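## Task

Take a strip from the dispenser and tape the black tin shut: at least a finger's width of strip lies on the lid's top face, the remainder runs straight down the side and reaches at least a finger's width below the lid edge onto the body, smoothed flat with no creases. The tin must end upright on the bench and must never be dropped or tipped.

## Robot and tools

ROBOT. Two arms, left_arm and right_arm, each ending in a two-finger gripper whose fingers can fold. Grip with the outer quarter of the pads (near the tips) for a firm, predictable hold; parts held nearer the palm get pulled in and may be squeezed loosely or too hard. A fingertip pushed end-on into a surface folds easily unless the gripper is fully closed, so a downward move can overshoot with little felt contact.

FRAMES. Scene frame: origin on the table top halfway between the arms' nominal bases, +z up, +x out across the table, left_arm on the +y side (not the image side). Actual bases: left_arm at (+0.056, +0.367, +0.048) m, right_arm at (+0.065, -0.502, +0.048) m, both barely yawed. Each arm reports its hand pose and velocities in its own base frame. Motion offsets are along the gripper's own axes: +z points out along the fingers, y is the opening direction. end_effector_position is the spot between the pads when closed; fingertips extend about 33 mm past it (about 9 mm when wide open).

execute_actions(actions, cameras). actions is a list of actions; each action is a table of up to 15 rows, one row per 1/30 s, and a short table repeats its last row to fill 15 steps (one action = 0.5 s). Every row has 18 numbers in [-1, 1], covering both arms even if one is idle: left dx, dy, dz, rx, ry, rz, gripper position, force_limit, speed, then the same nine for the right. The six pose numbers are an offset from that arm's Hand target as it was when the action began (every row measured from that same start, not chained); 1.0 equals 0.6 m or 180 degrees; rx, ry, rz form one rotation vector. Sending six zeros re-requests the current Hand target. Gripper position: +1 open (140 mm), about -0.8 pads touch, -1 closes until blocked. force_limit: roughly 14 N at -1 up to 58 N at +1 for a slow close; speed: about 30 mm/s at -1, 140 at 0, 250 at +1; a quicker close squeezes harder. Both default to +1. To leave a gripper unchanged, repeat its last three numbers (0 is a real command). Images return only for an empty actions list or when cameras names them (["all"], or names like cam_high).

move(target, speed, blend, stop_force, zero, blocking, cameras). target is one 18-number row or a list of up to 15 such rows, all offsets from the same starting Hand targets, same scale as above. speed: m/s, 0.002 to 3.6, default 0.25 (turning limited to twice that in rad/s); one value or one per target. blend: corner rounding in m for lists, default 0 = stop at each point. stop_force: 3 to 120 N, shared by both arms; an arm's path ends when the wrist sensor feels that much push against its travel; unreliable while the gripper rotates and blind to light pushes on loose things. zero (default true) re-zeroes the sensor before the move. blocking=false returns after about 0.5 s while motion continues (not allowed with stop_force). Paths are straight, don't avoid obstacles, last 0.5 to 10 s, and the result adds a move: line such as done, off_target, moving, held or fault, plus limits=paced (pose clipped) or limits=held (steps withheld).

wait(seconds 0 to 10), stop() to brake a running move, zoom_image(camera, region [x0,y0,x1,y1] pixels, at most 504 by 504) on the latest image of cam_high, cam_left_wrist or cam_right_wrist (all 896x504), zero_wrist_force(arm), finished_scene(scene 1 or 2), irreversible, moves on to the next scene.

RESULTS. Positions in m, quaternions wxyz, velocities in m/s and rad/s. Hand target is the last commanded pose after clipping; the next offsets start there, and the gripper may sit a little short of it. object_status: 0 moving, 1 blocked while opening, 2 blocked while closing (a grip), 3 reached the command or pads met. position_measured is in counts: 3 open, about 75 = 100 mm, 139 = 60 mm, 200 = 20 mm, 230 = closed. Wrist force and torque are in the gripper's axes, zeroed at scene start; a third line gives the peak since last shown. Joint torques include arm weight. MOTOR HOT warns of heating; at 85 °C the arm brakes for 30 to 60 s.

CAUTIONS. Orientation commands are clipped to 32 degrees from the current one per step. Arms are stiff: aiming even slightly beyond a firm contact, or about 150 N of outside force, or joint contact torque past its limit (wrist joints 26.3 N m) stops the arm for 10 s. Approach slowly with a modest stop_force, and retreat without it. Keep the arms from squeezing or striking each other; a clearance check may hold commands. Don't route a gripper close to its own base. Avoid long stretched holds and pushing toward unreachable poses (heat). Never drop, throw or tip the tin, never release moving parts, and keep everything on the table. Occasionally something nudges loose objects, so check camera images before finishing.

Each tool is called after ">>>" as name([rows], argument=value, ...), one row to a line, values as JSON.

## Session

>>> execute_actions(actions=[])

Scene clock: 0.00 s.
left_arm: end_effector_position=(+0.1851, +0.1448, +0.2235) position_measured=3 object_status=3 end_effector_quat_wxyz=(-0.169, +0.049, +0.981, -0.076) | right_arm: end_effector_position=(+0.1951, +0.2292, +0.2317) position_measured=3 object_status=3 end_effector_quat_wxyz=(-0.351, +0.483, +0.801, +0.049)
Joint positions: left_arm=[0.173 -1.974 1.986 -1.216 -1.643 0.285] | right_arm=[-0.097 -1.872 1.985 -1.049 -1.197 0.864]
Joint velocities: within noise
Joint torques (N m): no reading
Wrist force (N): no reading
Wrist torque (N m): no reading
Wrist force, peak (N): no reading
Hand target: left_arm +0.1851, +0.1448, +0.2235; -0.169, +0.049, +0.981, -0.076 | right_arm +0.1951, +0.2292, +0.2317; -0.351, +0.483, +0.801, +0.049
Tool commands: left_gripper/position=+1.0 left_gripper/force_limit=+1.0 left_gripper/speed=+1.0 right_gripper/position=+1.0 right_gripper/force_limit=+1.0 right_gripper/speed=+1.0

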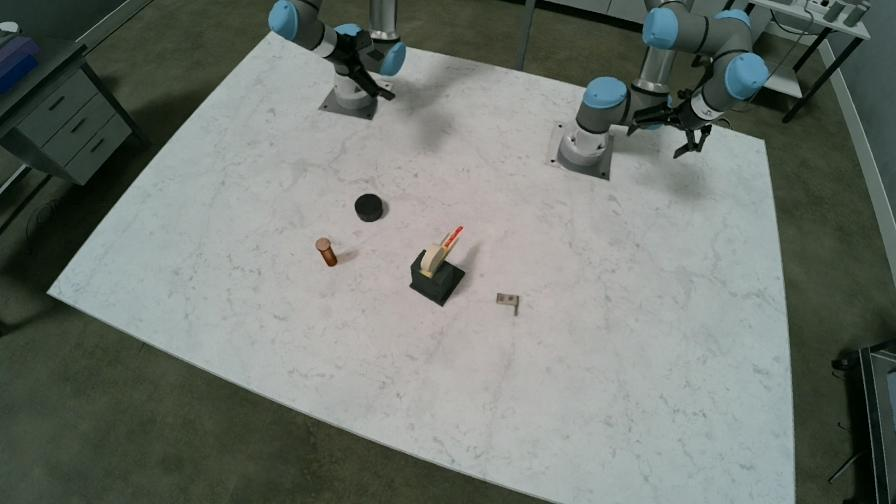

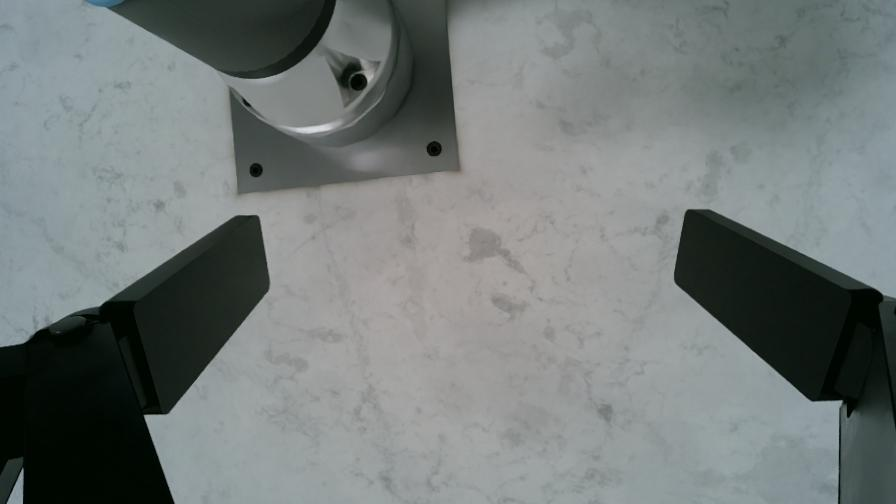

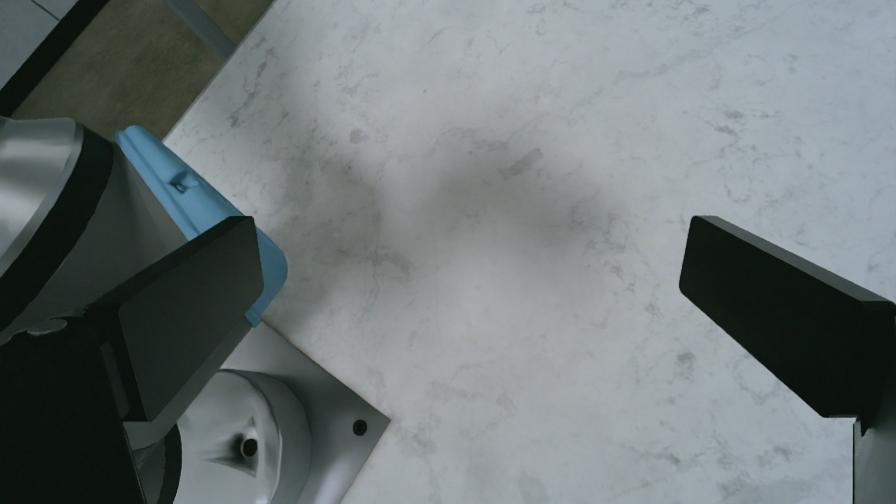

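>>> zoom_image(camera="cam_high", region=[290, 170, 550, 330])

>>> zoom_image(camera="cam_high", region=[390, 210, 490, 310])

>>> zoom_image(camera="cam_high", region=[330, 170, 410, 240])

>>> zoom_image(camera="cam_high", region=[480, 280, 540, 330])

>>> zoom_image(camera="cam_high", region=[300, 225, 360, 275])

Scaled by 1.938 from the camera's 896x504 image, which has a finer 1280x720 frame.

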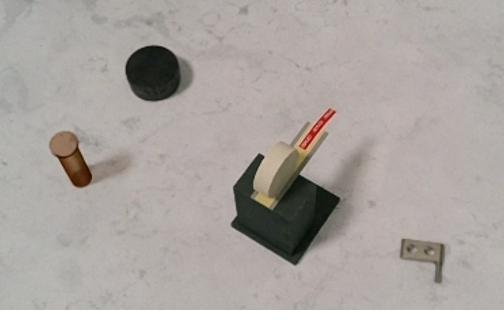

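Scaled by 5.040 from the camera's 896x504 image, which has a finer 1280x720 frame.

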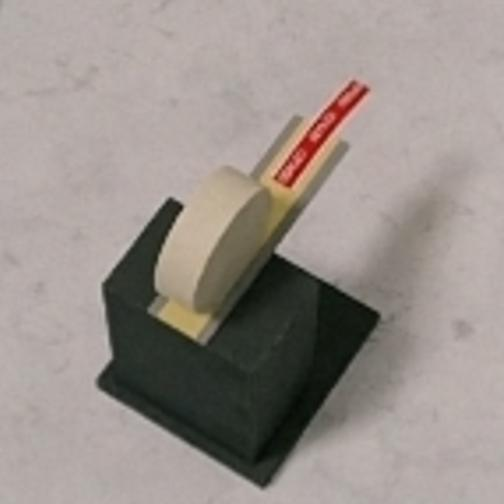

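Scaled by 6.300 from the camera's 896x504 image, which has a finer 1280x720 frame.

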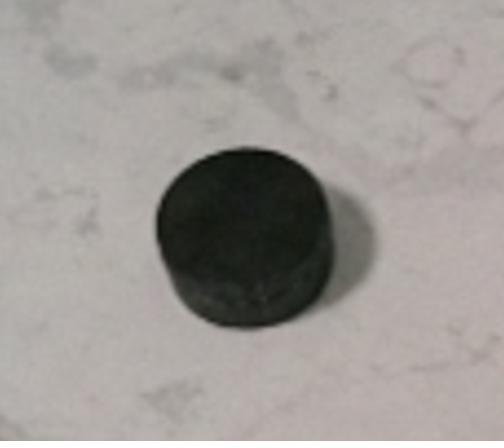

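Scaled by 8.400 from the camera's 896x504 image, which has a finer 1280x720 frame.

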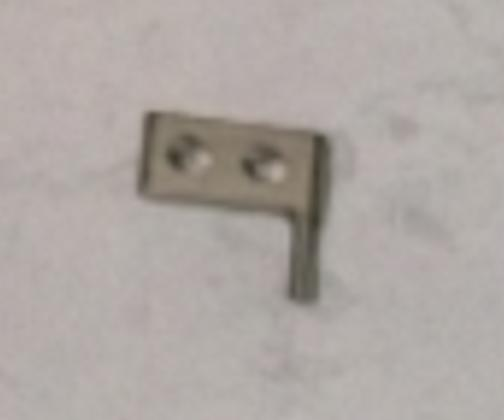

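Scaled by 8.400 from the camera's 896x504 image, which has a finer 1280x720 frame.

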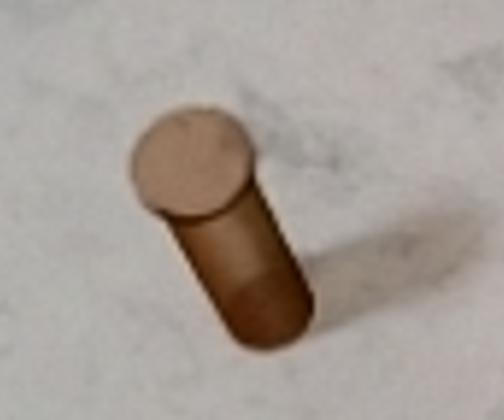

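>>> move([
  [-0.2247,-0.1630,-0.2217,-0.024,-0.054,-0.016,1,1,1,-0.0374,0.1237,-0.1493,0.0167,-0.12,-0.165,1,1,1],
  [-0.4517,-0.7247,-0.2008,-0.0487,-0.1083,-0.0314,1,1,1,-0.0747,0.2475,-0.2987,0.0334,-0.2395,-0.3295,1,1,1],
], blend=[0.08,0], speed=0.4, cameras=["all"])

Scene clock: 77.20 s.
left_arm: end_effector_position=(+0.4498, -0.2998, +0.3197) position_measured=3 object_status=3 end_effector_quat_wxyz=(+0.000, +0.000, +1.000, +0.000) | right_arm: end_effector_position=(+0.4202, +0.1999, +0.2999) position_measured=3 object_status=3 end_effector_quat_wxyz=(+0.000, +0.000, +1.000, +0.000)
Joint positions: left_arm=[-0.837 -1.489 1.375 -1.456 -1.571 -0.838] | right_arm=[0.154 -1.677 1.611 -1.505 -1.571 0.154]
Joint torques (N m): left_arm=[-5.76 -20.38 -20.65 -5 -2.42 -1.19] | right_arm=[-15.05 -30.61 -18.83 -2.67 1.46 -0.99]
Wrist force (N): left_arm=[2.3 -0.6 1.0] | right_arm=[-0.9 1.9 -0.2]
Wrist torque (N m): left_arm=[-0.08 -0.34 0.07] | right_arm=[0.40 0.12 -0.14]
Wrist force, peak (N): left_arm=[1.3 -4.4 0.9] | right_arm=[-1.6 1.7 -0.8]
Hand target: left_arm +0.4498, -0.2999, +0.3197; +0.000, +0.000, +1.000, +0.000 | right_arm +0.4202, +0.1999, +0.3000; +0.000, +0.000, +1.000, +0.000
Off the commanded pose: left_arm 0.000 m, 0 deg | right_arm 0.000 m, 0 deg.
move: done
camera_calibration:
cam_left_wrist: T_world_to_cam=[[0.00940179, 0.999947, 0.00430299, 0.306363], [0.934356, -0.0103179, 0.356192, -0.534079], [0.356217, 0.000671679, -0.934403, 0.284803], [0, 0, 0, 1]] pos_world=[0.394688, -0.312049, 0.455037]
cam_right_wrist: T_world_to_cam=[[0.00173257, 0.999861, 0.0165607, -0.197104], [0.935411, -0.00747563, 0.353483, -0.496808], [0.353557, 0.0148787, -0.935295, 0.271614], [0, 0, 0, 1]] pos_world=[0.36903, 0.189321, 0.432916]

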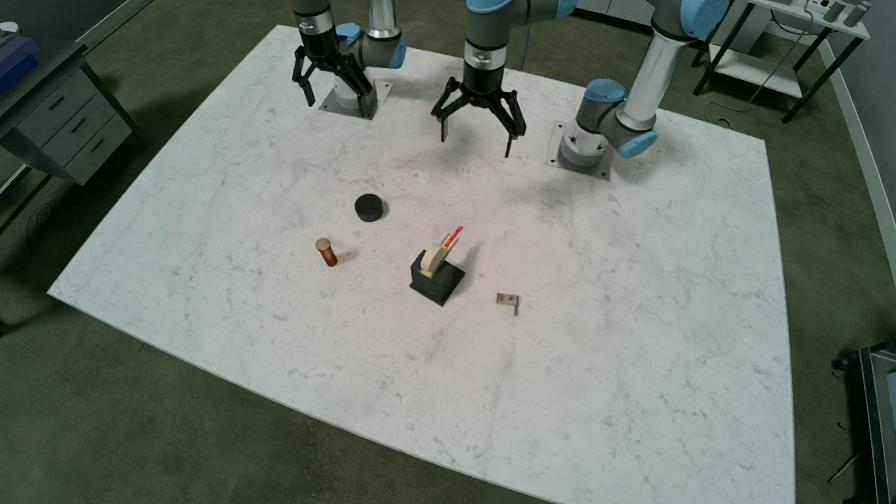

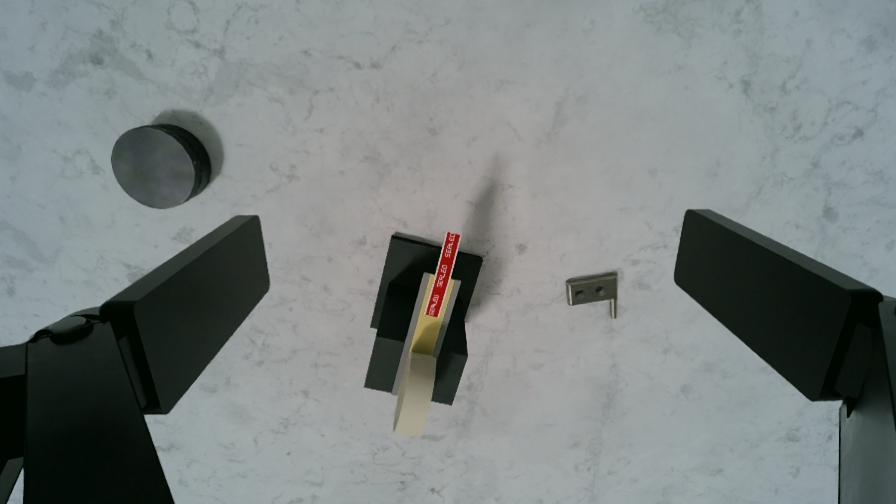

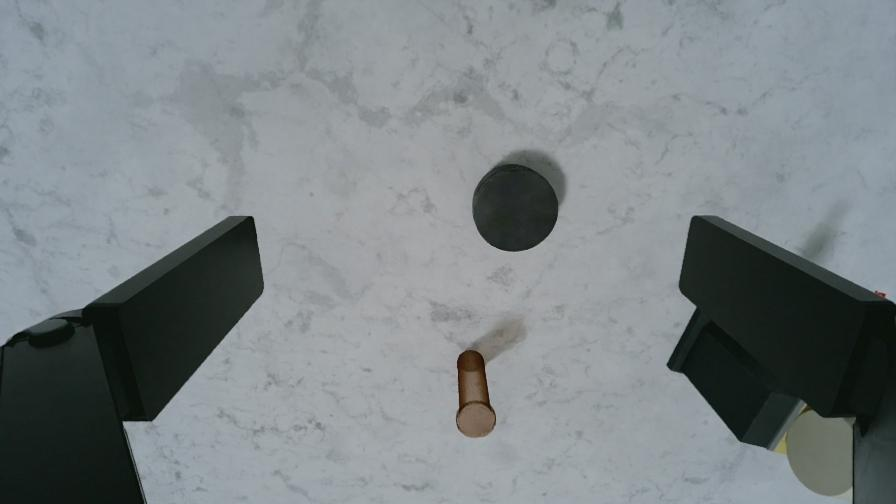

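>>> zoom_image(camera="cam_left_wrist", region=[350, 220, 510, 450])

>>> zoom_image(camera="cam_right_wrist", region=[440, 140, 600, 260])

>>> zoom_image(camera="cam_left_wrist", region=[90, 90, 250, 220])

Scaled by 2.191 from the camera's 896x504 image, which has a finer 1280x720 frame.

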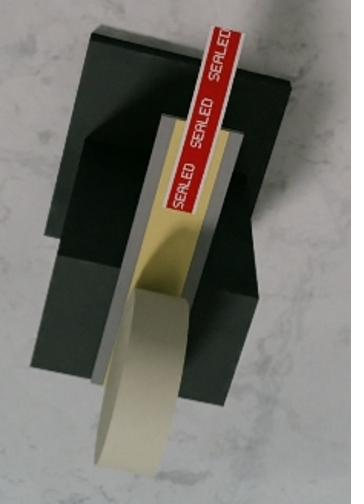

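Scaled by 3.150 from the camera's 896x504 image, which has a finer 1280x720 frame.

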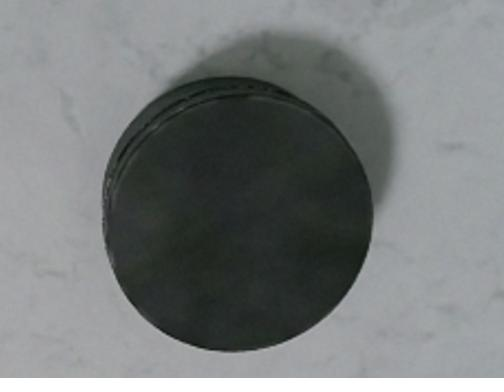

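Scaled by 3.150 from the camera's 896x504 image, which has a finer 1280x720 frame.

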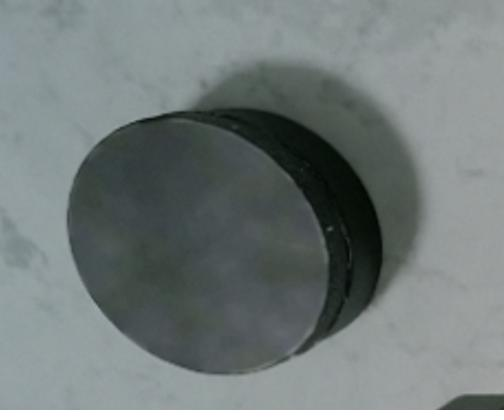

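>>> move(target=[-0.2170,0.1457,0.3228,0.3228,0.3228,-0.4207,1,1,1,-0.1163,-0.1332,0.3667,-0.3228,0.3228,0.4207,1,1,1], speed=0.4, cameras=["all"])

Scene clock: 239.73 s.
left_arm: end_effector_position=(+0.5798, -0.2123, +0.1259) position_measured=3 object_status=3 end_effector_quat_wxyz=(+0.430, +0.561, -0.561, +0.430) | right_arm: end_effector_position=(+0.4900, +0.1200, +0.0800) position_measured=3 object_status=3 end_effector_quat_wxyz=(-0.430, +0.561, +0.561, +0.430)
Joint positions: left_arm=[-0.078 -0.928 1.901 -2.829 -2.868 -1.867] | right_arm=[-0.611 -1.089 1.915 -1.263 -0.658 0.354]
Joint torques (N m): left_arm=[-6.96 -35.15 -29.88 -1.98 -4.52 0.37] | right_arm=[11.92 -43 -23.66 -1.72 2.06 -1.48]
Wrist force (N): left_arm=[-4.0 -0.3 -3.4] | right_arm=[0.1 -0.2 0.1]
Wrist torque (N m): left_arm=[0.15 0.46 -0.22] | right_arm=[0.01 -0.01 -0.09]
Wrist force, peak (N): left_arm=[-5.5 -0.2 -3.5] | right_arm=[0.2 2.8 -1.2]
Hand target: left_arm +0.5799, -0.2124, +0.1260; +0.430, +0.561, -0.561, +0.430 | right_arm +0.4901, +0.1200, +0.0800; -0.430, +0.561, +0.561, +0.430
Off the commanded pose: left_arm 0.000 m, 0 deg | right_arm 0.000 m, 0 deg.
move: done
camera_calibration:
cam_left_wrist: T_world_to_cam=[[-0.999951, 0.00595663, -0.00792937, 0.594289], [0.00991596, 0.58653, -0.809867, 0.223876], [-0.000173259, -0.809905, -0.58656, 0.0480005], [0, 0, 0, 1]] pos_world=[0.592048, -0.0959739, 0.214177]
cam_right_wrist: T_world_to_cam=[[0.999864, -0.0162708, 0.00286147, -0.479747], [-0.0071754, -0.583727, -0.811919, 0.139203], [0.0148809, 0.811787, -0.583764, 0.0845841], [0, 0, 0, 1]] pos_world=[0.479422, 0.00478632, 0.163771]

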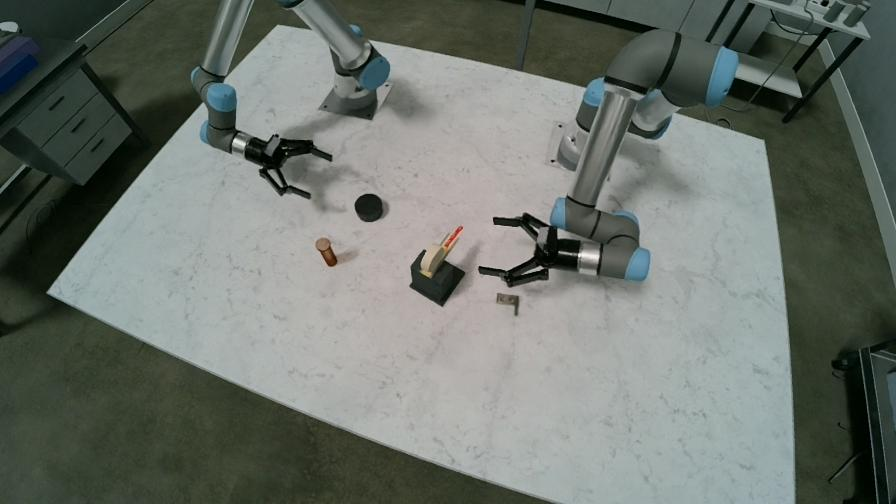

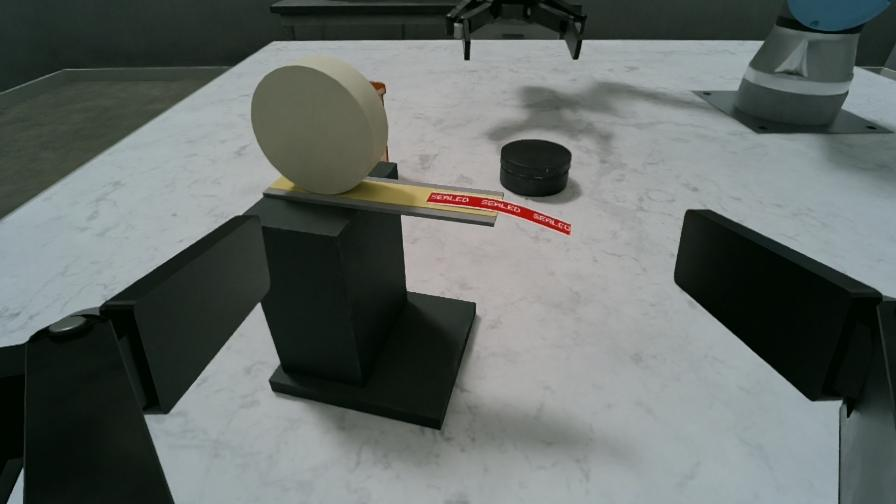

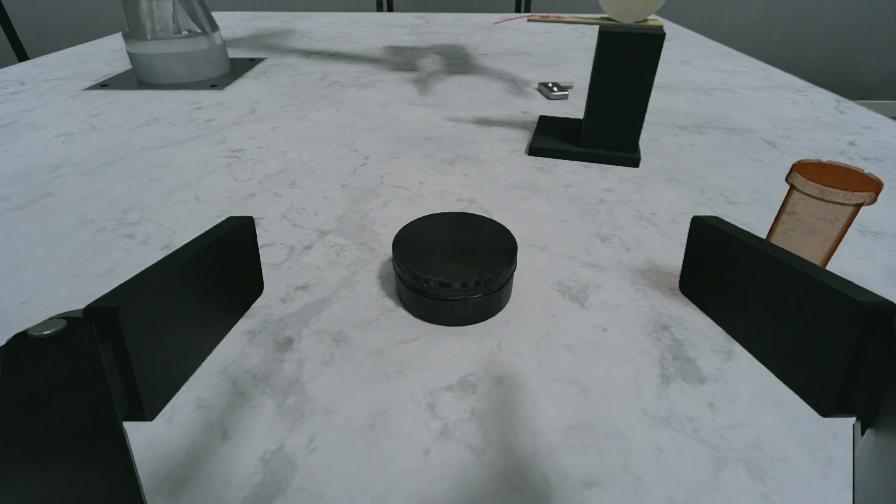

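>>> zoom_image(camera="cam_left_wrist", region=[400, 160, 600, 260])

>>> zoom_image(camera="cam_right_wrist", region=[370, 200, 540, 340])

>>> zoom_image(camera="cam_left_wrist", region=[230, 150, 600, 440])

Scaled by 2.520 from the camera's 896x504 image, which has a finer 1280x720 frame.

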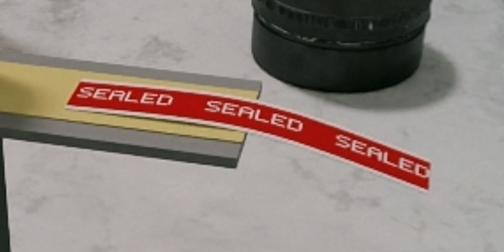

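Scaled by 2.965 from the camera's 896x504 image, which has a finer 1280x720 frame.

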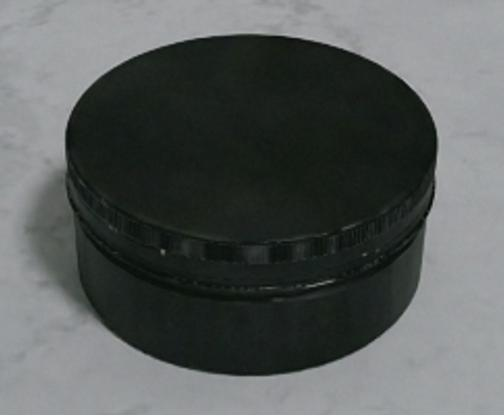

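Scaled by 1.362 from the camera's 896x504 image, which has a finer 1280x720 frame.

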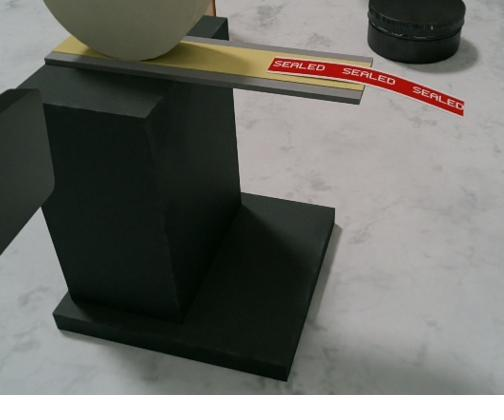

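>>> move([
  [0.1511,0.1333,-0.2344,-0.1,-0.1,0.13,1,1,1,0.1174,-0.05,-0.1091,0.1614,-0.1614,-0.2103,1,1,1],
  [0.2158,0.3,0.0070,-0.3228,-0.3228,0.4207,1,1,1,0.2348,-0.1,-0.2182,0.3228,-0.3228,-0.4207,1,1,1],
], blend=[0.05,0], speed=0.45)

Scene clock: 427.33 s.
left_arm: end_effector_position=(+0.3999, -0.2500, +0.2500) position_measured=3 object_status=3 end_effector_quat_wxyz=(+0.000, +0.000, +1.000, +0.000) | right_arm: end_effector_position=(+0.4300, +0.0301, +0.2499) position_measured=3 object_status=3 end_effector_quat_wxyz=(+0.000, +0.000, +1.000, +0.000)
Joint positions: left_arm=[-0.845 -1.662 1.725 -1.633 -1.571 -0.846] | right_arm=[-0.244 -1.764 1.811 -1.618 -1.571 -0.245]
Joint torques (N m): left_arm=[-5.16 -8.76 -39.33 -5.18 -0.13 1.47] | right_arm=[-15.65 -6.37 -34 -2.04 0.79 0.82]
Wrist force (N): left_arm=[2.1 -0.1 0.7] | right_arm=[-0.8 1.9 0.1]
Wrist torque (N m): left_arm=[0.08 -0.29 0.16] | right_arm=[0.40 0.12 -0.13]
Wrist force, peak (N): left_arm=[-5.0 -0.4 -3.0] | right_arm=[-0.9 2.0 0.5]
Hand target: left_arm +0.3999, -0.2501, +0.2500; +0.000, +0.000, +1.000, +0.000 | right_arm +0.4300, +0.0300, +0.2500; +0.000, +0.000, +1.000, +0.000
Off the commanded pose: left_arm 0.000 m, 0 deg | right_arm 0.000 m, 0 deg.
move: done

>>> move(target=[-0.0185,-0.0415,0.2545,-0.3040,-0.4003,0.4771,-0.2,0,0,0,0,0,0,0,0,1,1,1], speed=0.4, cameras=["all"])

Scene clock: 444.27 s.
left_arm: end_effector_position=(+0.4085, -0.2705, +0.1144) position_measured=154 object_status=3 end_effector_quat_wxyz=(+0.466, +0.560, +0.569, +0.381) | right_arm: end_effector_position=(+0.4300, +0.0300, +0.2500) position_measured=3 object_status=3 end_effector_quat_wxyz=(+0.000, +0.000, +1.000, +0.000)
Joint positions: left_arm=[-1.666 -1.457 2.813 -2.911 -0.279 -0.125] | right_arm=[-0.245 -1.764 1.811 -1.618 -1.571 -0.245]
Joint torques (N m): left_arm=[3.88 -22.35 -21.04 -0.53 -0.41 -1.56] | right_arm=[-14.01 -4.77 -32.09 -2.94 -1.18 -0.98]
Wrist force (N): left_arm=[2.3 -3.3 -2.7] | right_arm=[-0.8 1.6 0.1]
Wrist torque (N m): left_arm=[-0.02 -0.29 0.26] | right_arm=[0.34 0.11 -0.13]
Wrist force, peak (N): left_arm=[1.0 -10.1 -2.6] | right_arm=[-0.9 2.0 0.0]
Hand target: left_arm +0.4085, -0.2706, +0.1144; +0.466, +0.560, +0.569, +0.381 (not the last commanded pose) | right_arm +0.4300, +0.0300, +0.2500; +0.000, +0.000, +1.000, +0.000
Off the commanded pose: left_arm 0.018 m, 14 deg | right_arm 0.000 m, 0 deg.
move: held (left_arm; a check stopped the path); limits=held
pose unreachable (left arm): on one or more control steps of this call, first in action 0 (counted from 0), this arm could not follow its commanded pose, so it was not sent that pose on those steps. It may still have moved: this result reports where it is.
cause: moving toward the commanded pose would bring two parts of the arm too close to each other (joints 3 (elbow) and 4 (wrist 1) lie between them).
camera_calibration:
cam_left_wrist: T_world_to_cam=[[0.277787, 0.0732431, 0.957846, -0.19102], [-0.401007, -0.89722, 0.184904, -0.096951], [0.872942, -0.435468, -0.219865, -0.303127], [0, 0, 0, 1]] pos_world=[0.278797, -0.204997, 0.134247]
cam_right_wrist: T_world_to_cam=[[0.00150721, 0.999861, 0.0165852, -0.0263406], [0.935346, -0.0072763, 0.35366, -0.489711], [0.353731, 0.0149799, -0.935227, 0.223783], [0, 0, 0, 1]] pos_world=[0.37893, 0.0194214, 0.382916]

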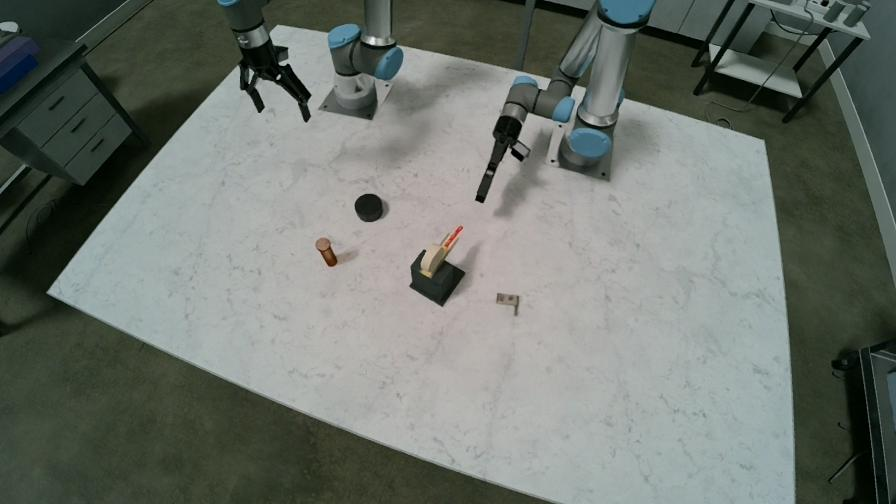

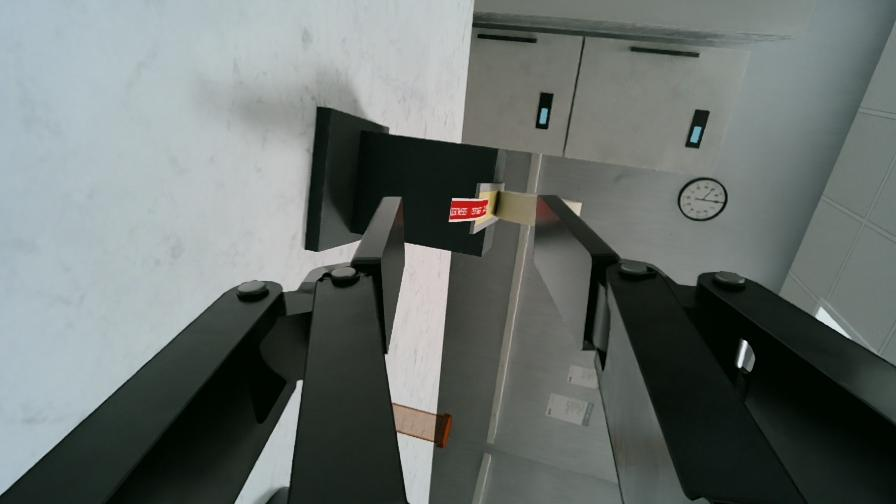

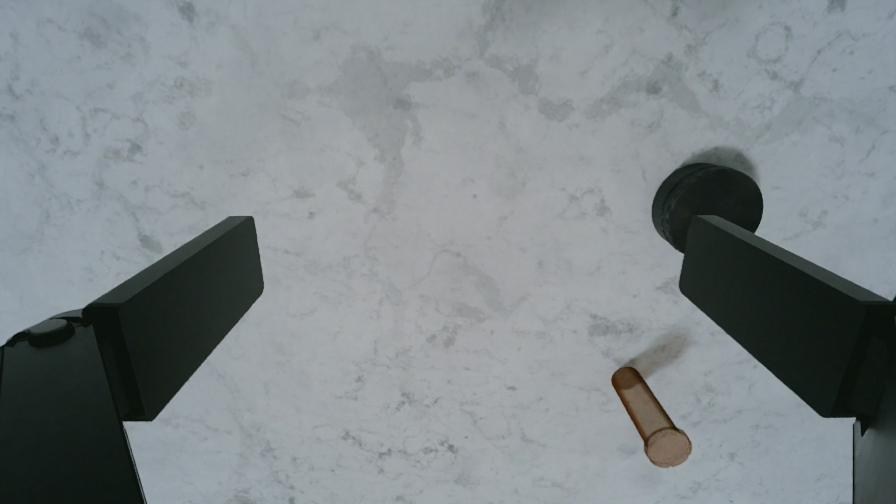

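>>> move(target=[-0.1503,-0.0153,0.1508,-0.0300,-0.0574,0.0471,-0.2,0,0,0,0,0,0,0,0,1,1,1], speed=0.25, cameras=["cam_high","cam_left_wrist"])

Scene clock: 604.43 s.
left_arm: end_effector_position=(+0.4871, -0.3688, +0.0901) position_measured=154 object_status=3 end_effector_quat_wxyz=(+0.512, +0.610, +0.464, +0.389) | right_arm: end_effector_position=(+0.4300, +0.0300, +0.2500) position_measured=3 object_status=3 end_effector_quat_wxyz=(+0.000, +0.000, +1.000, +0.000)
Joint positions: left_arm=[-1.378 -0.717 2.386 -4.435 -0.492 1.235] | right_arm=[-0.245 -1.764 1.811 -1.618 -1.571 -0.245]
Joint torques (N m): left_arm=[-6.82 -27.58 12.86 -4.41 1.75 1.38] | right_arm=[-13.54 -4.6 -31.93 -1.55 -1.18 -0.29]
Wrist force (N): left_arm=[1.8 -2.9 -3.6] | right_arm=[-0.8 1.6 -0.1]
Wrist torque (N m): left_arm=[0.15 -0.17 0.22] | right_arm=[0.33 0.12 -0.13]
Wrist force, peak (N): left_arm=[5.2 -2.5 -4.1] | right_arm=[-0.8 2.0 -0.3]
Hand target: left_arm +0.4870, -0.3687, +0.0901; +0.512, +0.610, +0.464, +0.389 | right_arm +0.4300, +0.0300, +0.2500; +0.000, +0.000, +1.000, +0.000
Off the commanded pose: left_arm 0.000 m, 0 deg | right_arm 0.000 m, 0 deg.
move: done
camera_calibration:
cam_left_wrist: T_world_to_cam=[[0.161191, -0.0544223, 0.985422, -0.175168], [-0.589351, -0.80621, 0.0518788, -0.011795], [0.791633, -0.589121, -0.162028, -0.442182], [0, 0, 0, 1]] pos_world=[0.37133, -0.279541, 0.10158]
Images, in order (width x height): cam_high 896x504, cam_left_wrist 896x504.

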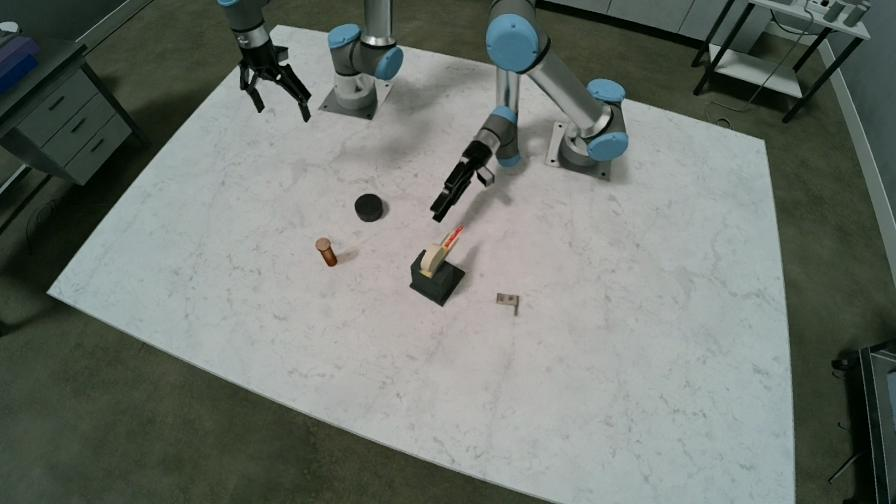

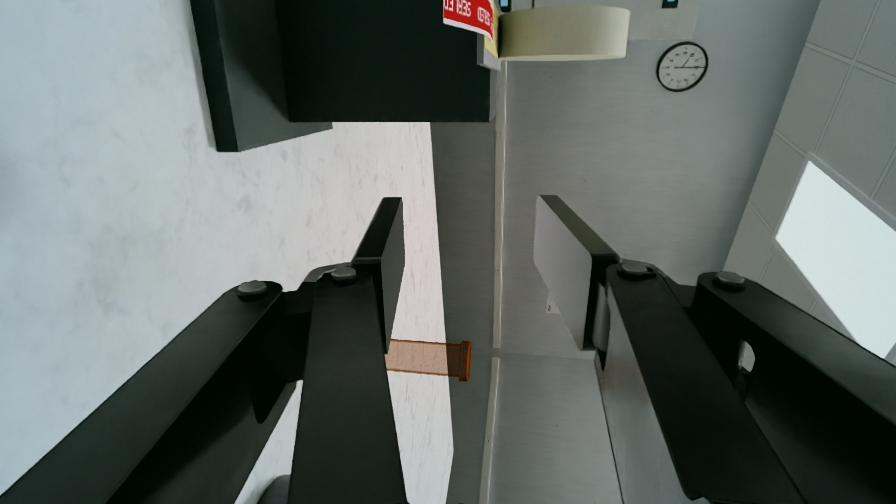

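>>> move(target=[0.1165,-0.0167,0.0030,0,0,0,-0.2,0,0,0,0,0,0,0,0,1,1,1], speed=0.12, cameras=["cam_high","cam_left_wrist"])

>>> zoom_image(camera="cam_left_wrist", region=[360, 140, 600, 320])

Scene clock: 621.97 s.
left_arm: end_effector_position=(+0.5057, -0.3014, +0.0798) position_measured=154 object_status=3 end_effector_quat_wxyz=(+0.512, +0.610, +0.464, +0.389) | right_arm: end_effector_position=(+0.4300, +0.0300, +0.2500) position_measured=3 object_status=3 end_effector_quat_wxyz=(+0.000, +0.000, +1.000, +0.000)
Joint positions: left_arm=[-1.26 -0.649 2.467 -4.648 -0.604 1.312] | right_arm=[-0.245 -1.764 1.811 -1.618 -1.571 -0.245]
Joint torques (N m): left_arm=[0.02 -40.37 -11.12 -0.96 2.37 -1.37] | right_arm=[-13.36 -5.01 -32.54 -1.5 -0.89 0.38]
Wrist force (N): left_arm=[2.0 -2.0 -3.5] | right_arm=[-0.7 1.8 0.0]
Wrist torque (N m): left_arm=[0.33 -0.24 0.15] | right_arm=[0.37 0.09 -0.13]
Wrist force, peak (N): left_arm=[3.7 -2.6 -3.7] | right_arm=[-1.0 2.0 -0.1]
Hand target: left_arm +0.5057, -0.3014, +0.0799; +0.512, +0.610, +0.464, +0.389 | right_arm +0.4300, +0.0300, +0.2500; +0.000, +0.000, +1.000, +0.000
Off the commanded pose: left_arm 0.000 m, 0 deg | right_arm 0.000 m, 0 deg.
move: done
camera_calibration:
cam_left_wrist: T_world_to_cam=[[0.161243, -0.0548667, 0.985388, -0.164559], [-0.589498, -0.806121, 0.0515767, 0.0541396], [0.791513, -0.589201, -0.162325, -0.418794], [0, 0, 0, 1]] pos_world=[0.38993, -0.21214, 0.0913817]
Images, in order (width x height): cam_high 896x504, cam_left_wrist 896x504.

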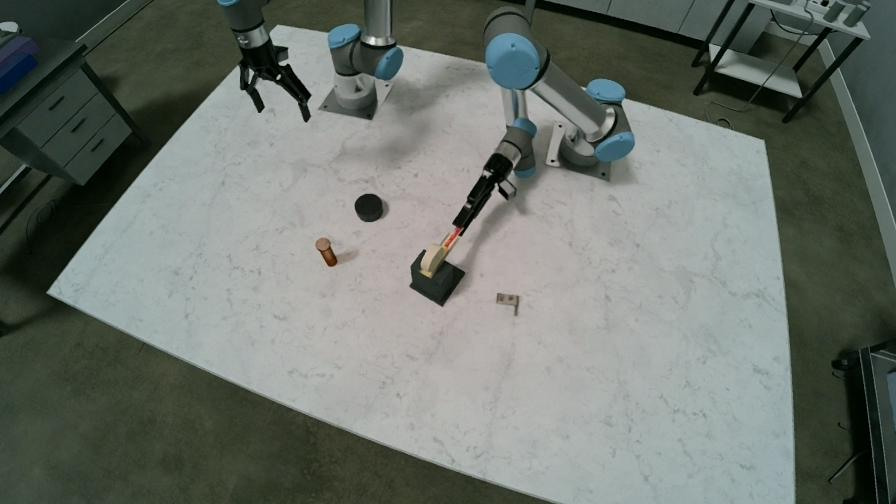

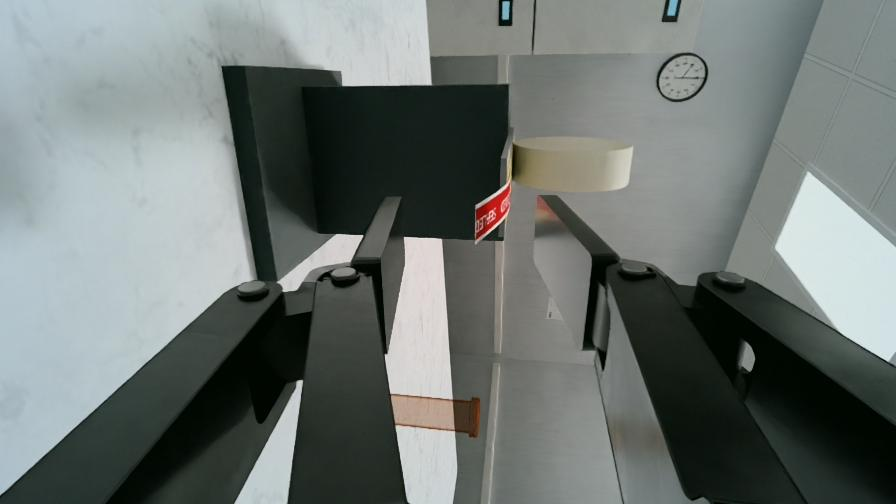

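Scaled by 2.100 from the camera's 896x504 image, which has a finer 1280x720 frame.

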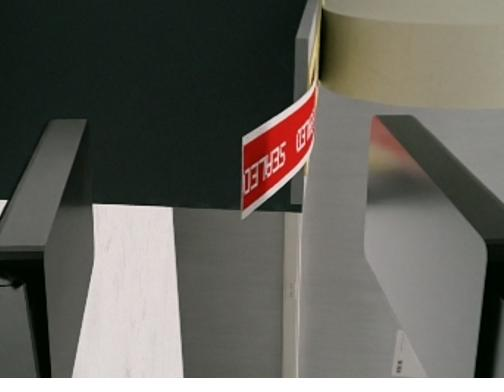

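>>> move(target=[0,0,0,0,0,0,-1,0,-1,0,0,0,0,0,0,1,1,1], cameras=["cam_left_wrist"])

>>> zoom_image(camera="cam_left_wrist", region=[380, 130, 580, 280])

Scene clock: 638.73 s.
left_arm: end_effector_position=(+0.5057, -0.3014, +0.0799) position_measured=232 object_status=0 end_effector_quat_wxyz=(+0.512, +0.610, +0.464, +0.389) | right_arm: end_effector_position=(+0.4300, +0.0300, +0.2500) position_measured=3 object_status=3 end_effector_quat_wxyz=(+0.000, +0.000, +1.000, +0.000)
Joint positions: left_arm=[-1.26 -0.649 2.466 -4.648 -0.604 1.312] | right_arm=[-0.245 -1.764 1.811 -1.618 -1.571 -0.245]
Joint torques (N m): left_arm=[1.83 -40.1 -9.48 -0.05 0.31 -1.32] | right_arm=[-13.44 -5.79 -31.5 -1.48 -0.66 1.26]
Wrist force (N): left_arm=[2.0 -1.9 -3.6] | right_arm=[-0.8 1.9 0.0]
Wrist torque (N m): left_arm=[0.37 -0.24 0.16] | right_arm=[0.40 0.11 -0.13]
Wrist force, peak (N): left_arm=[2.0 -2.1 -3.7] | right_arm=[-0.8 2.0 0.1]
Hand target: left_arm +0.5057, -0.3014, +0.0799; +0.512, +0.610, +0.464, +0.389 | right_arm +0.4300, +0.0300, +0.2500; +0.000, +0.000, +1.000, +0.000
Off the commanded pose: left_arm 0.000 m, 0 deg | right_arm 0.000 m, 0 deg.
move: done
camera_calibration:
cam_left_wrist: T_world_to_cam=[[0.16119, -0.054582, 0.985413, -0.16448], [-0.58943, -0.806159, 0.0517636, 0.0540874], [0.791574, -0.589176, -0.162117, -0.418832], [0, 0, 0, 1]] pos_world=[0.38993, -0.212141, 0.0913808]
Images, in order (width x height): cam_left_wrist 896x504.

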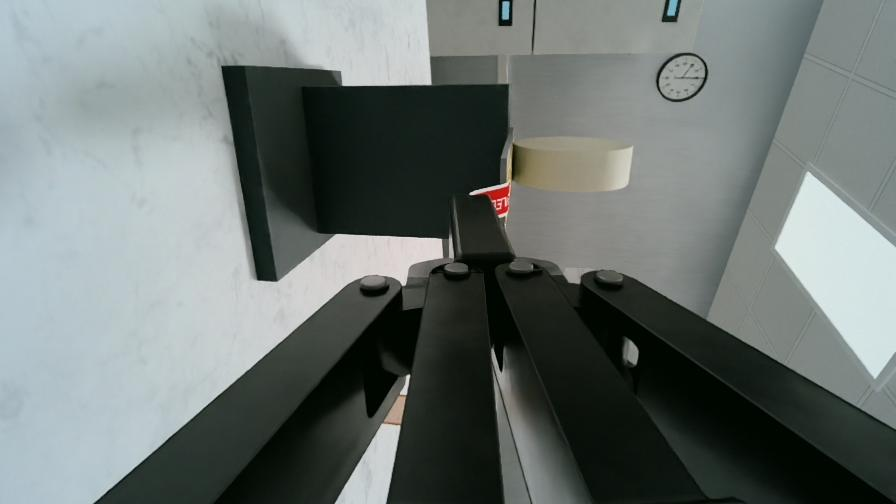

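Scaled by 2.520 from the camera's 896x504 image, which has a finer 1280x720 frame.

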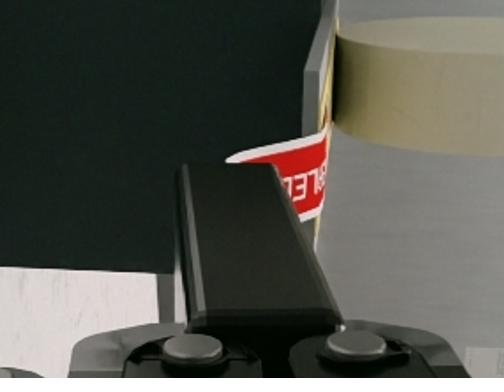

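>>> move(target=[0.0002,0.0515,0.0008,0.058,0,0,-1,0,-1,0,0,0,0,0,0,1,1,1], speed=0.05, cameras=["cam_high","cam_left_wrist"])

>>> zoom_image(camera="cam_left_wrist", region=[380, 130, 580, 280])

>>> zoom_image(camera="cam_high", region=[390, 180, 510, 310])

Scene clock: 680.07 s.
left_arm: end_effector_position=(+0.5114, -0.3027, +0.1103) position_measured=232 object_status=3 end_effector_quat_wxyz=(+0.454, +0.654, +0.497, +0.345) | right_arm: end_effector_position=(+0.4300, +0.0300, +0.2500) position_measured=3 object_status=3 end_effector_quat_wxyz=(+0.000, +0.000, +1.000, +0.000)
Joint positions: left_arm=[-1.2 -1.026 2.545 -4.103 -0.721 1.133] | right_arm=[-0.245 -1.764 1.811 -1.618 -1.571 -0.245]
Joint torques (N m): left_arm=[-7.05 -17.65 -6.14 -4.25 3.14 1.61] | right_arm=[-13.51 -5.2 -31.78 -1.47 -0.7 1.22]
Wrist force (N): left_arm=[2.2 -2.9 -2.9] | right_arm=[-0.9 1.8 0.1]
Wrist torque (N m): left_arm=[0.06 -0.30 0.22] | right_arm=[0.37 0.14 -0.13]
Wrist force, peak (N): left_arm=[2.1 -2.7 -3.7] | right_arm=[-1.0 2.0 -0.1]
Hand target: left_arm +0.5114, -0.3028, +0.1103; +0.454, +0.654, +0.497, +0.345 | right_arm +0.4300, +0.0300, +0.2500; +0.000, +0.000, +1.000, +0.000
Off the commanded pose: left_arm 0.000 m, 0 deg | right_arm 0.000 m, 0 deg.
move: done
camera_calibration:
cam_left_wrist: T_world_to_cam=[[0.330569, -0.101386, 0.93832, -0.290991], [-0.574767, -0.810204, 0.114946, 0.0390746], [0.748577, -0.577313, -0.326102, -0.375597], [0, 0, 0, 1]] pos_world=[0.399814, -0.214681, 0.146069]
Images, in order (width x height): cam_high 896x504, cam_left_wrist 896x504.

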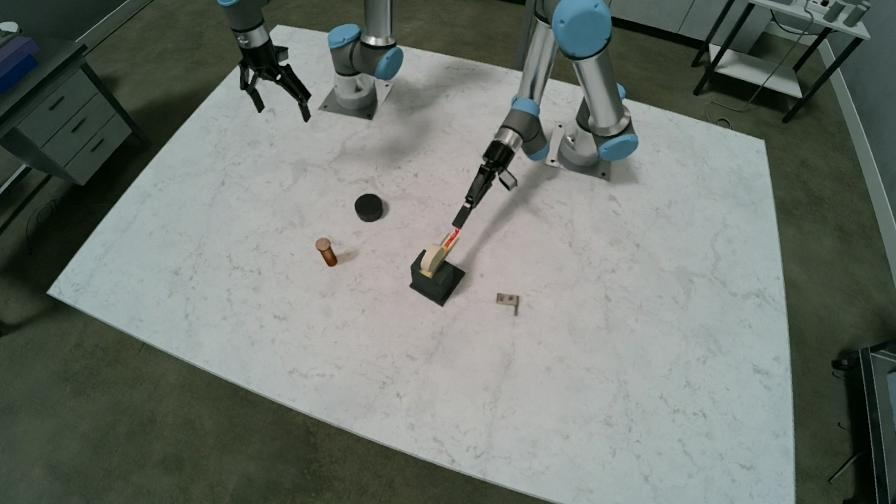

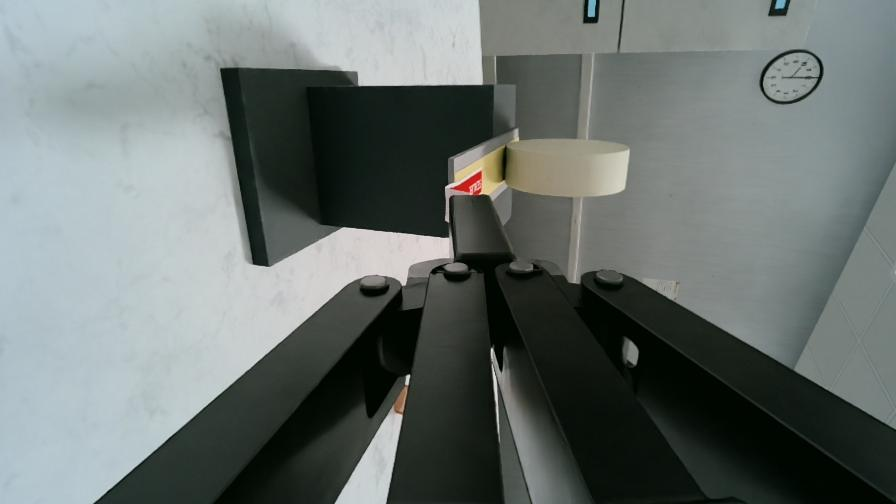

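Scaled by 2.520 from the camera's 896x504 image, which has a finer 1280x720 frame.

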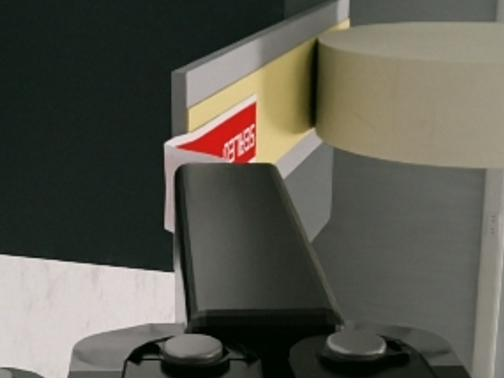

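Scaled by 3.877 from the camera's 896x504 image, which has a finer 1280x720 frame.

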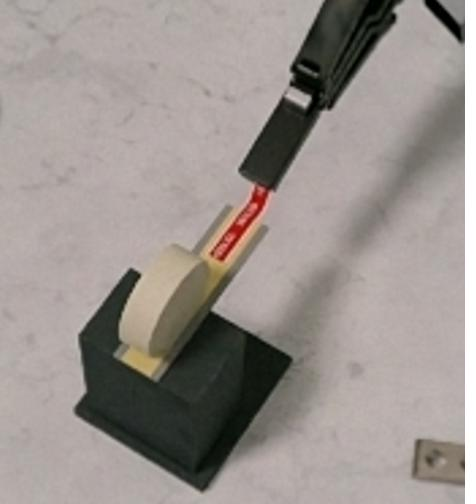

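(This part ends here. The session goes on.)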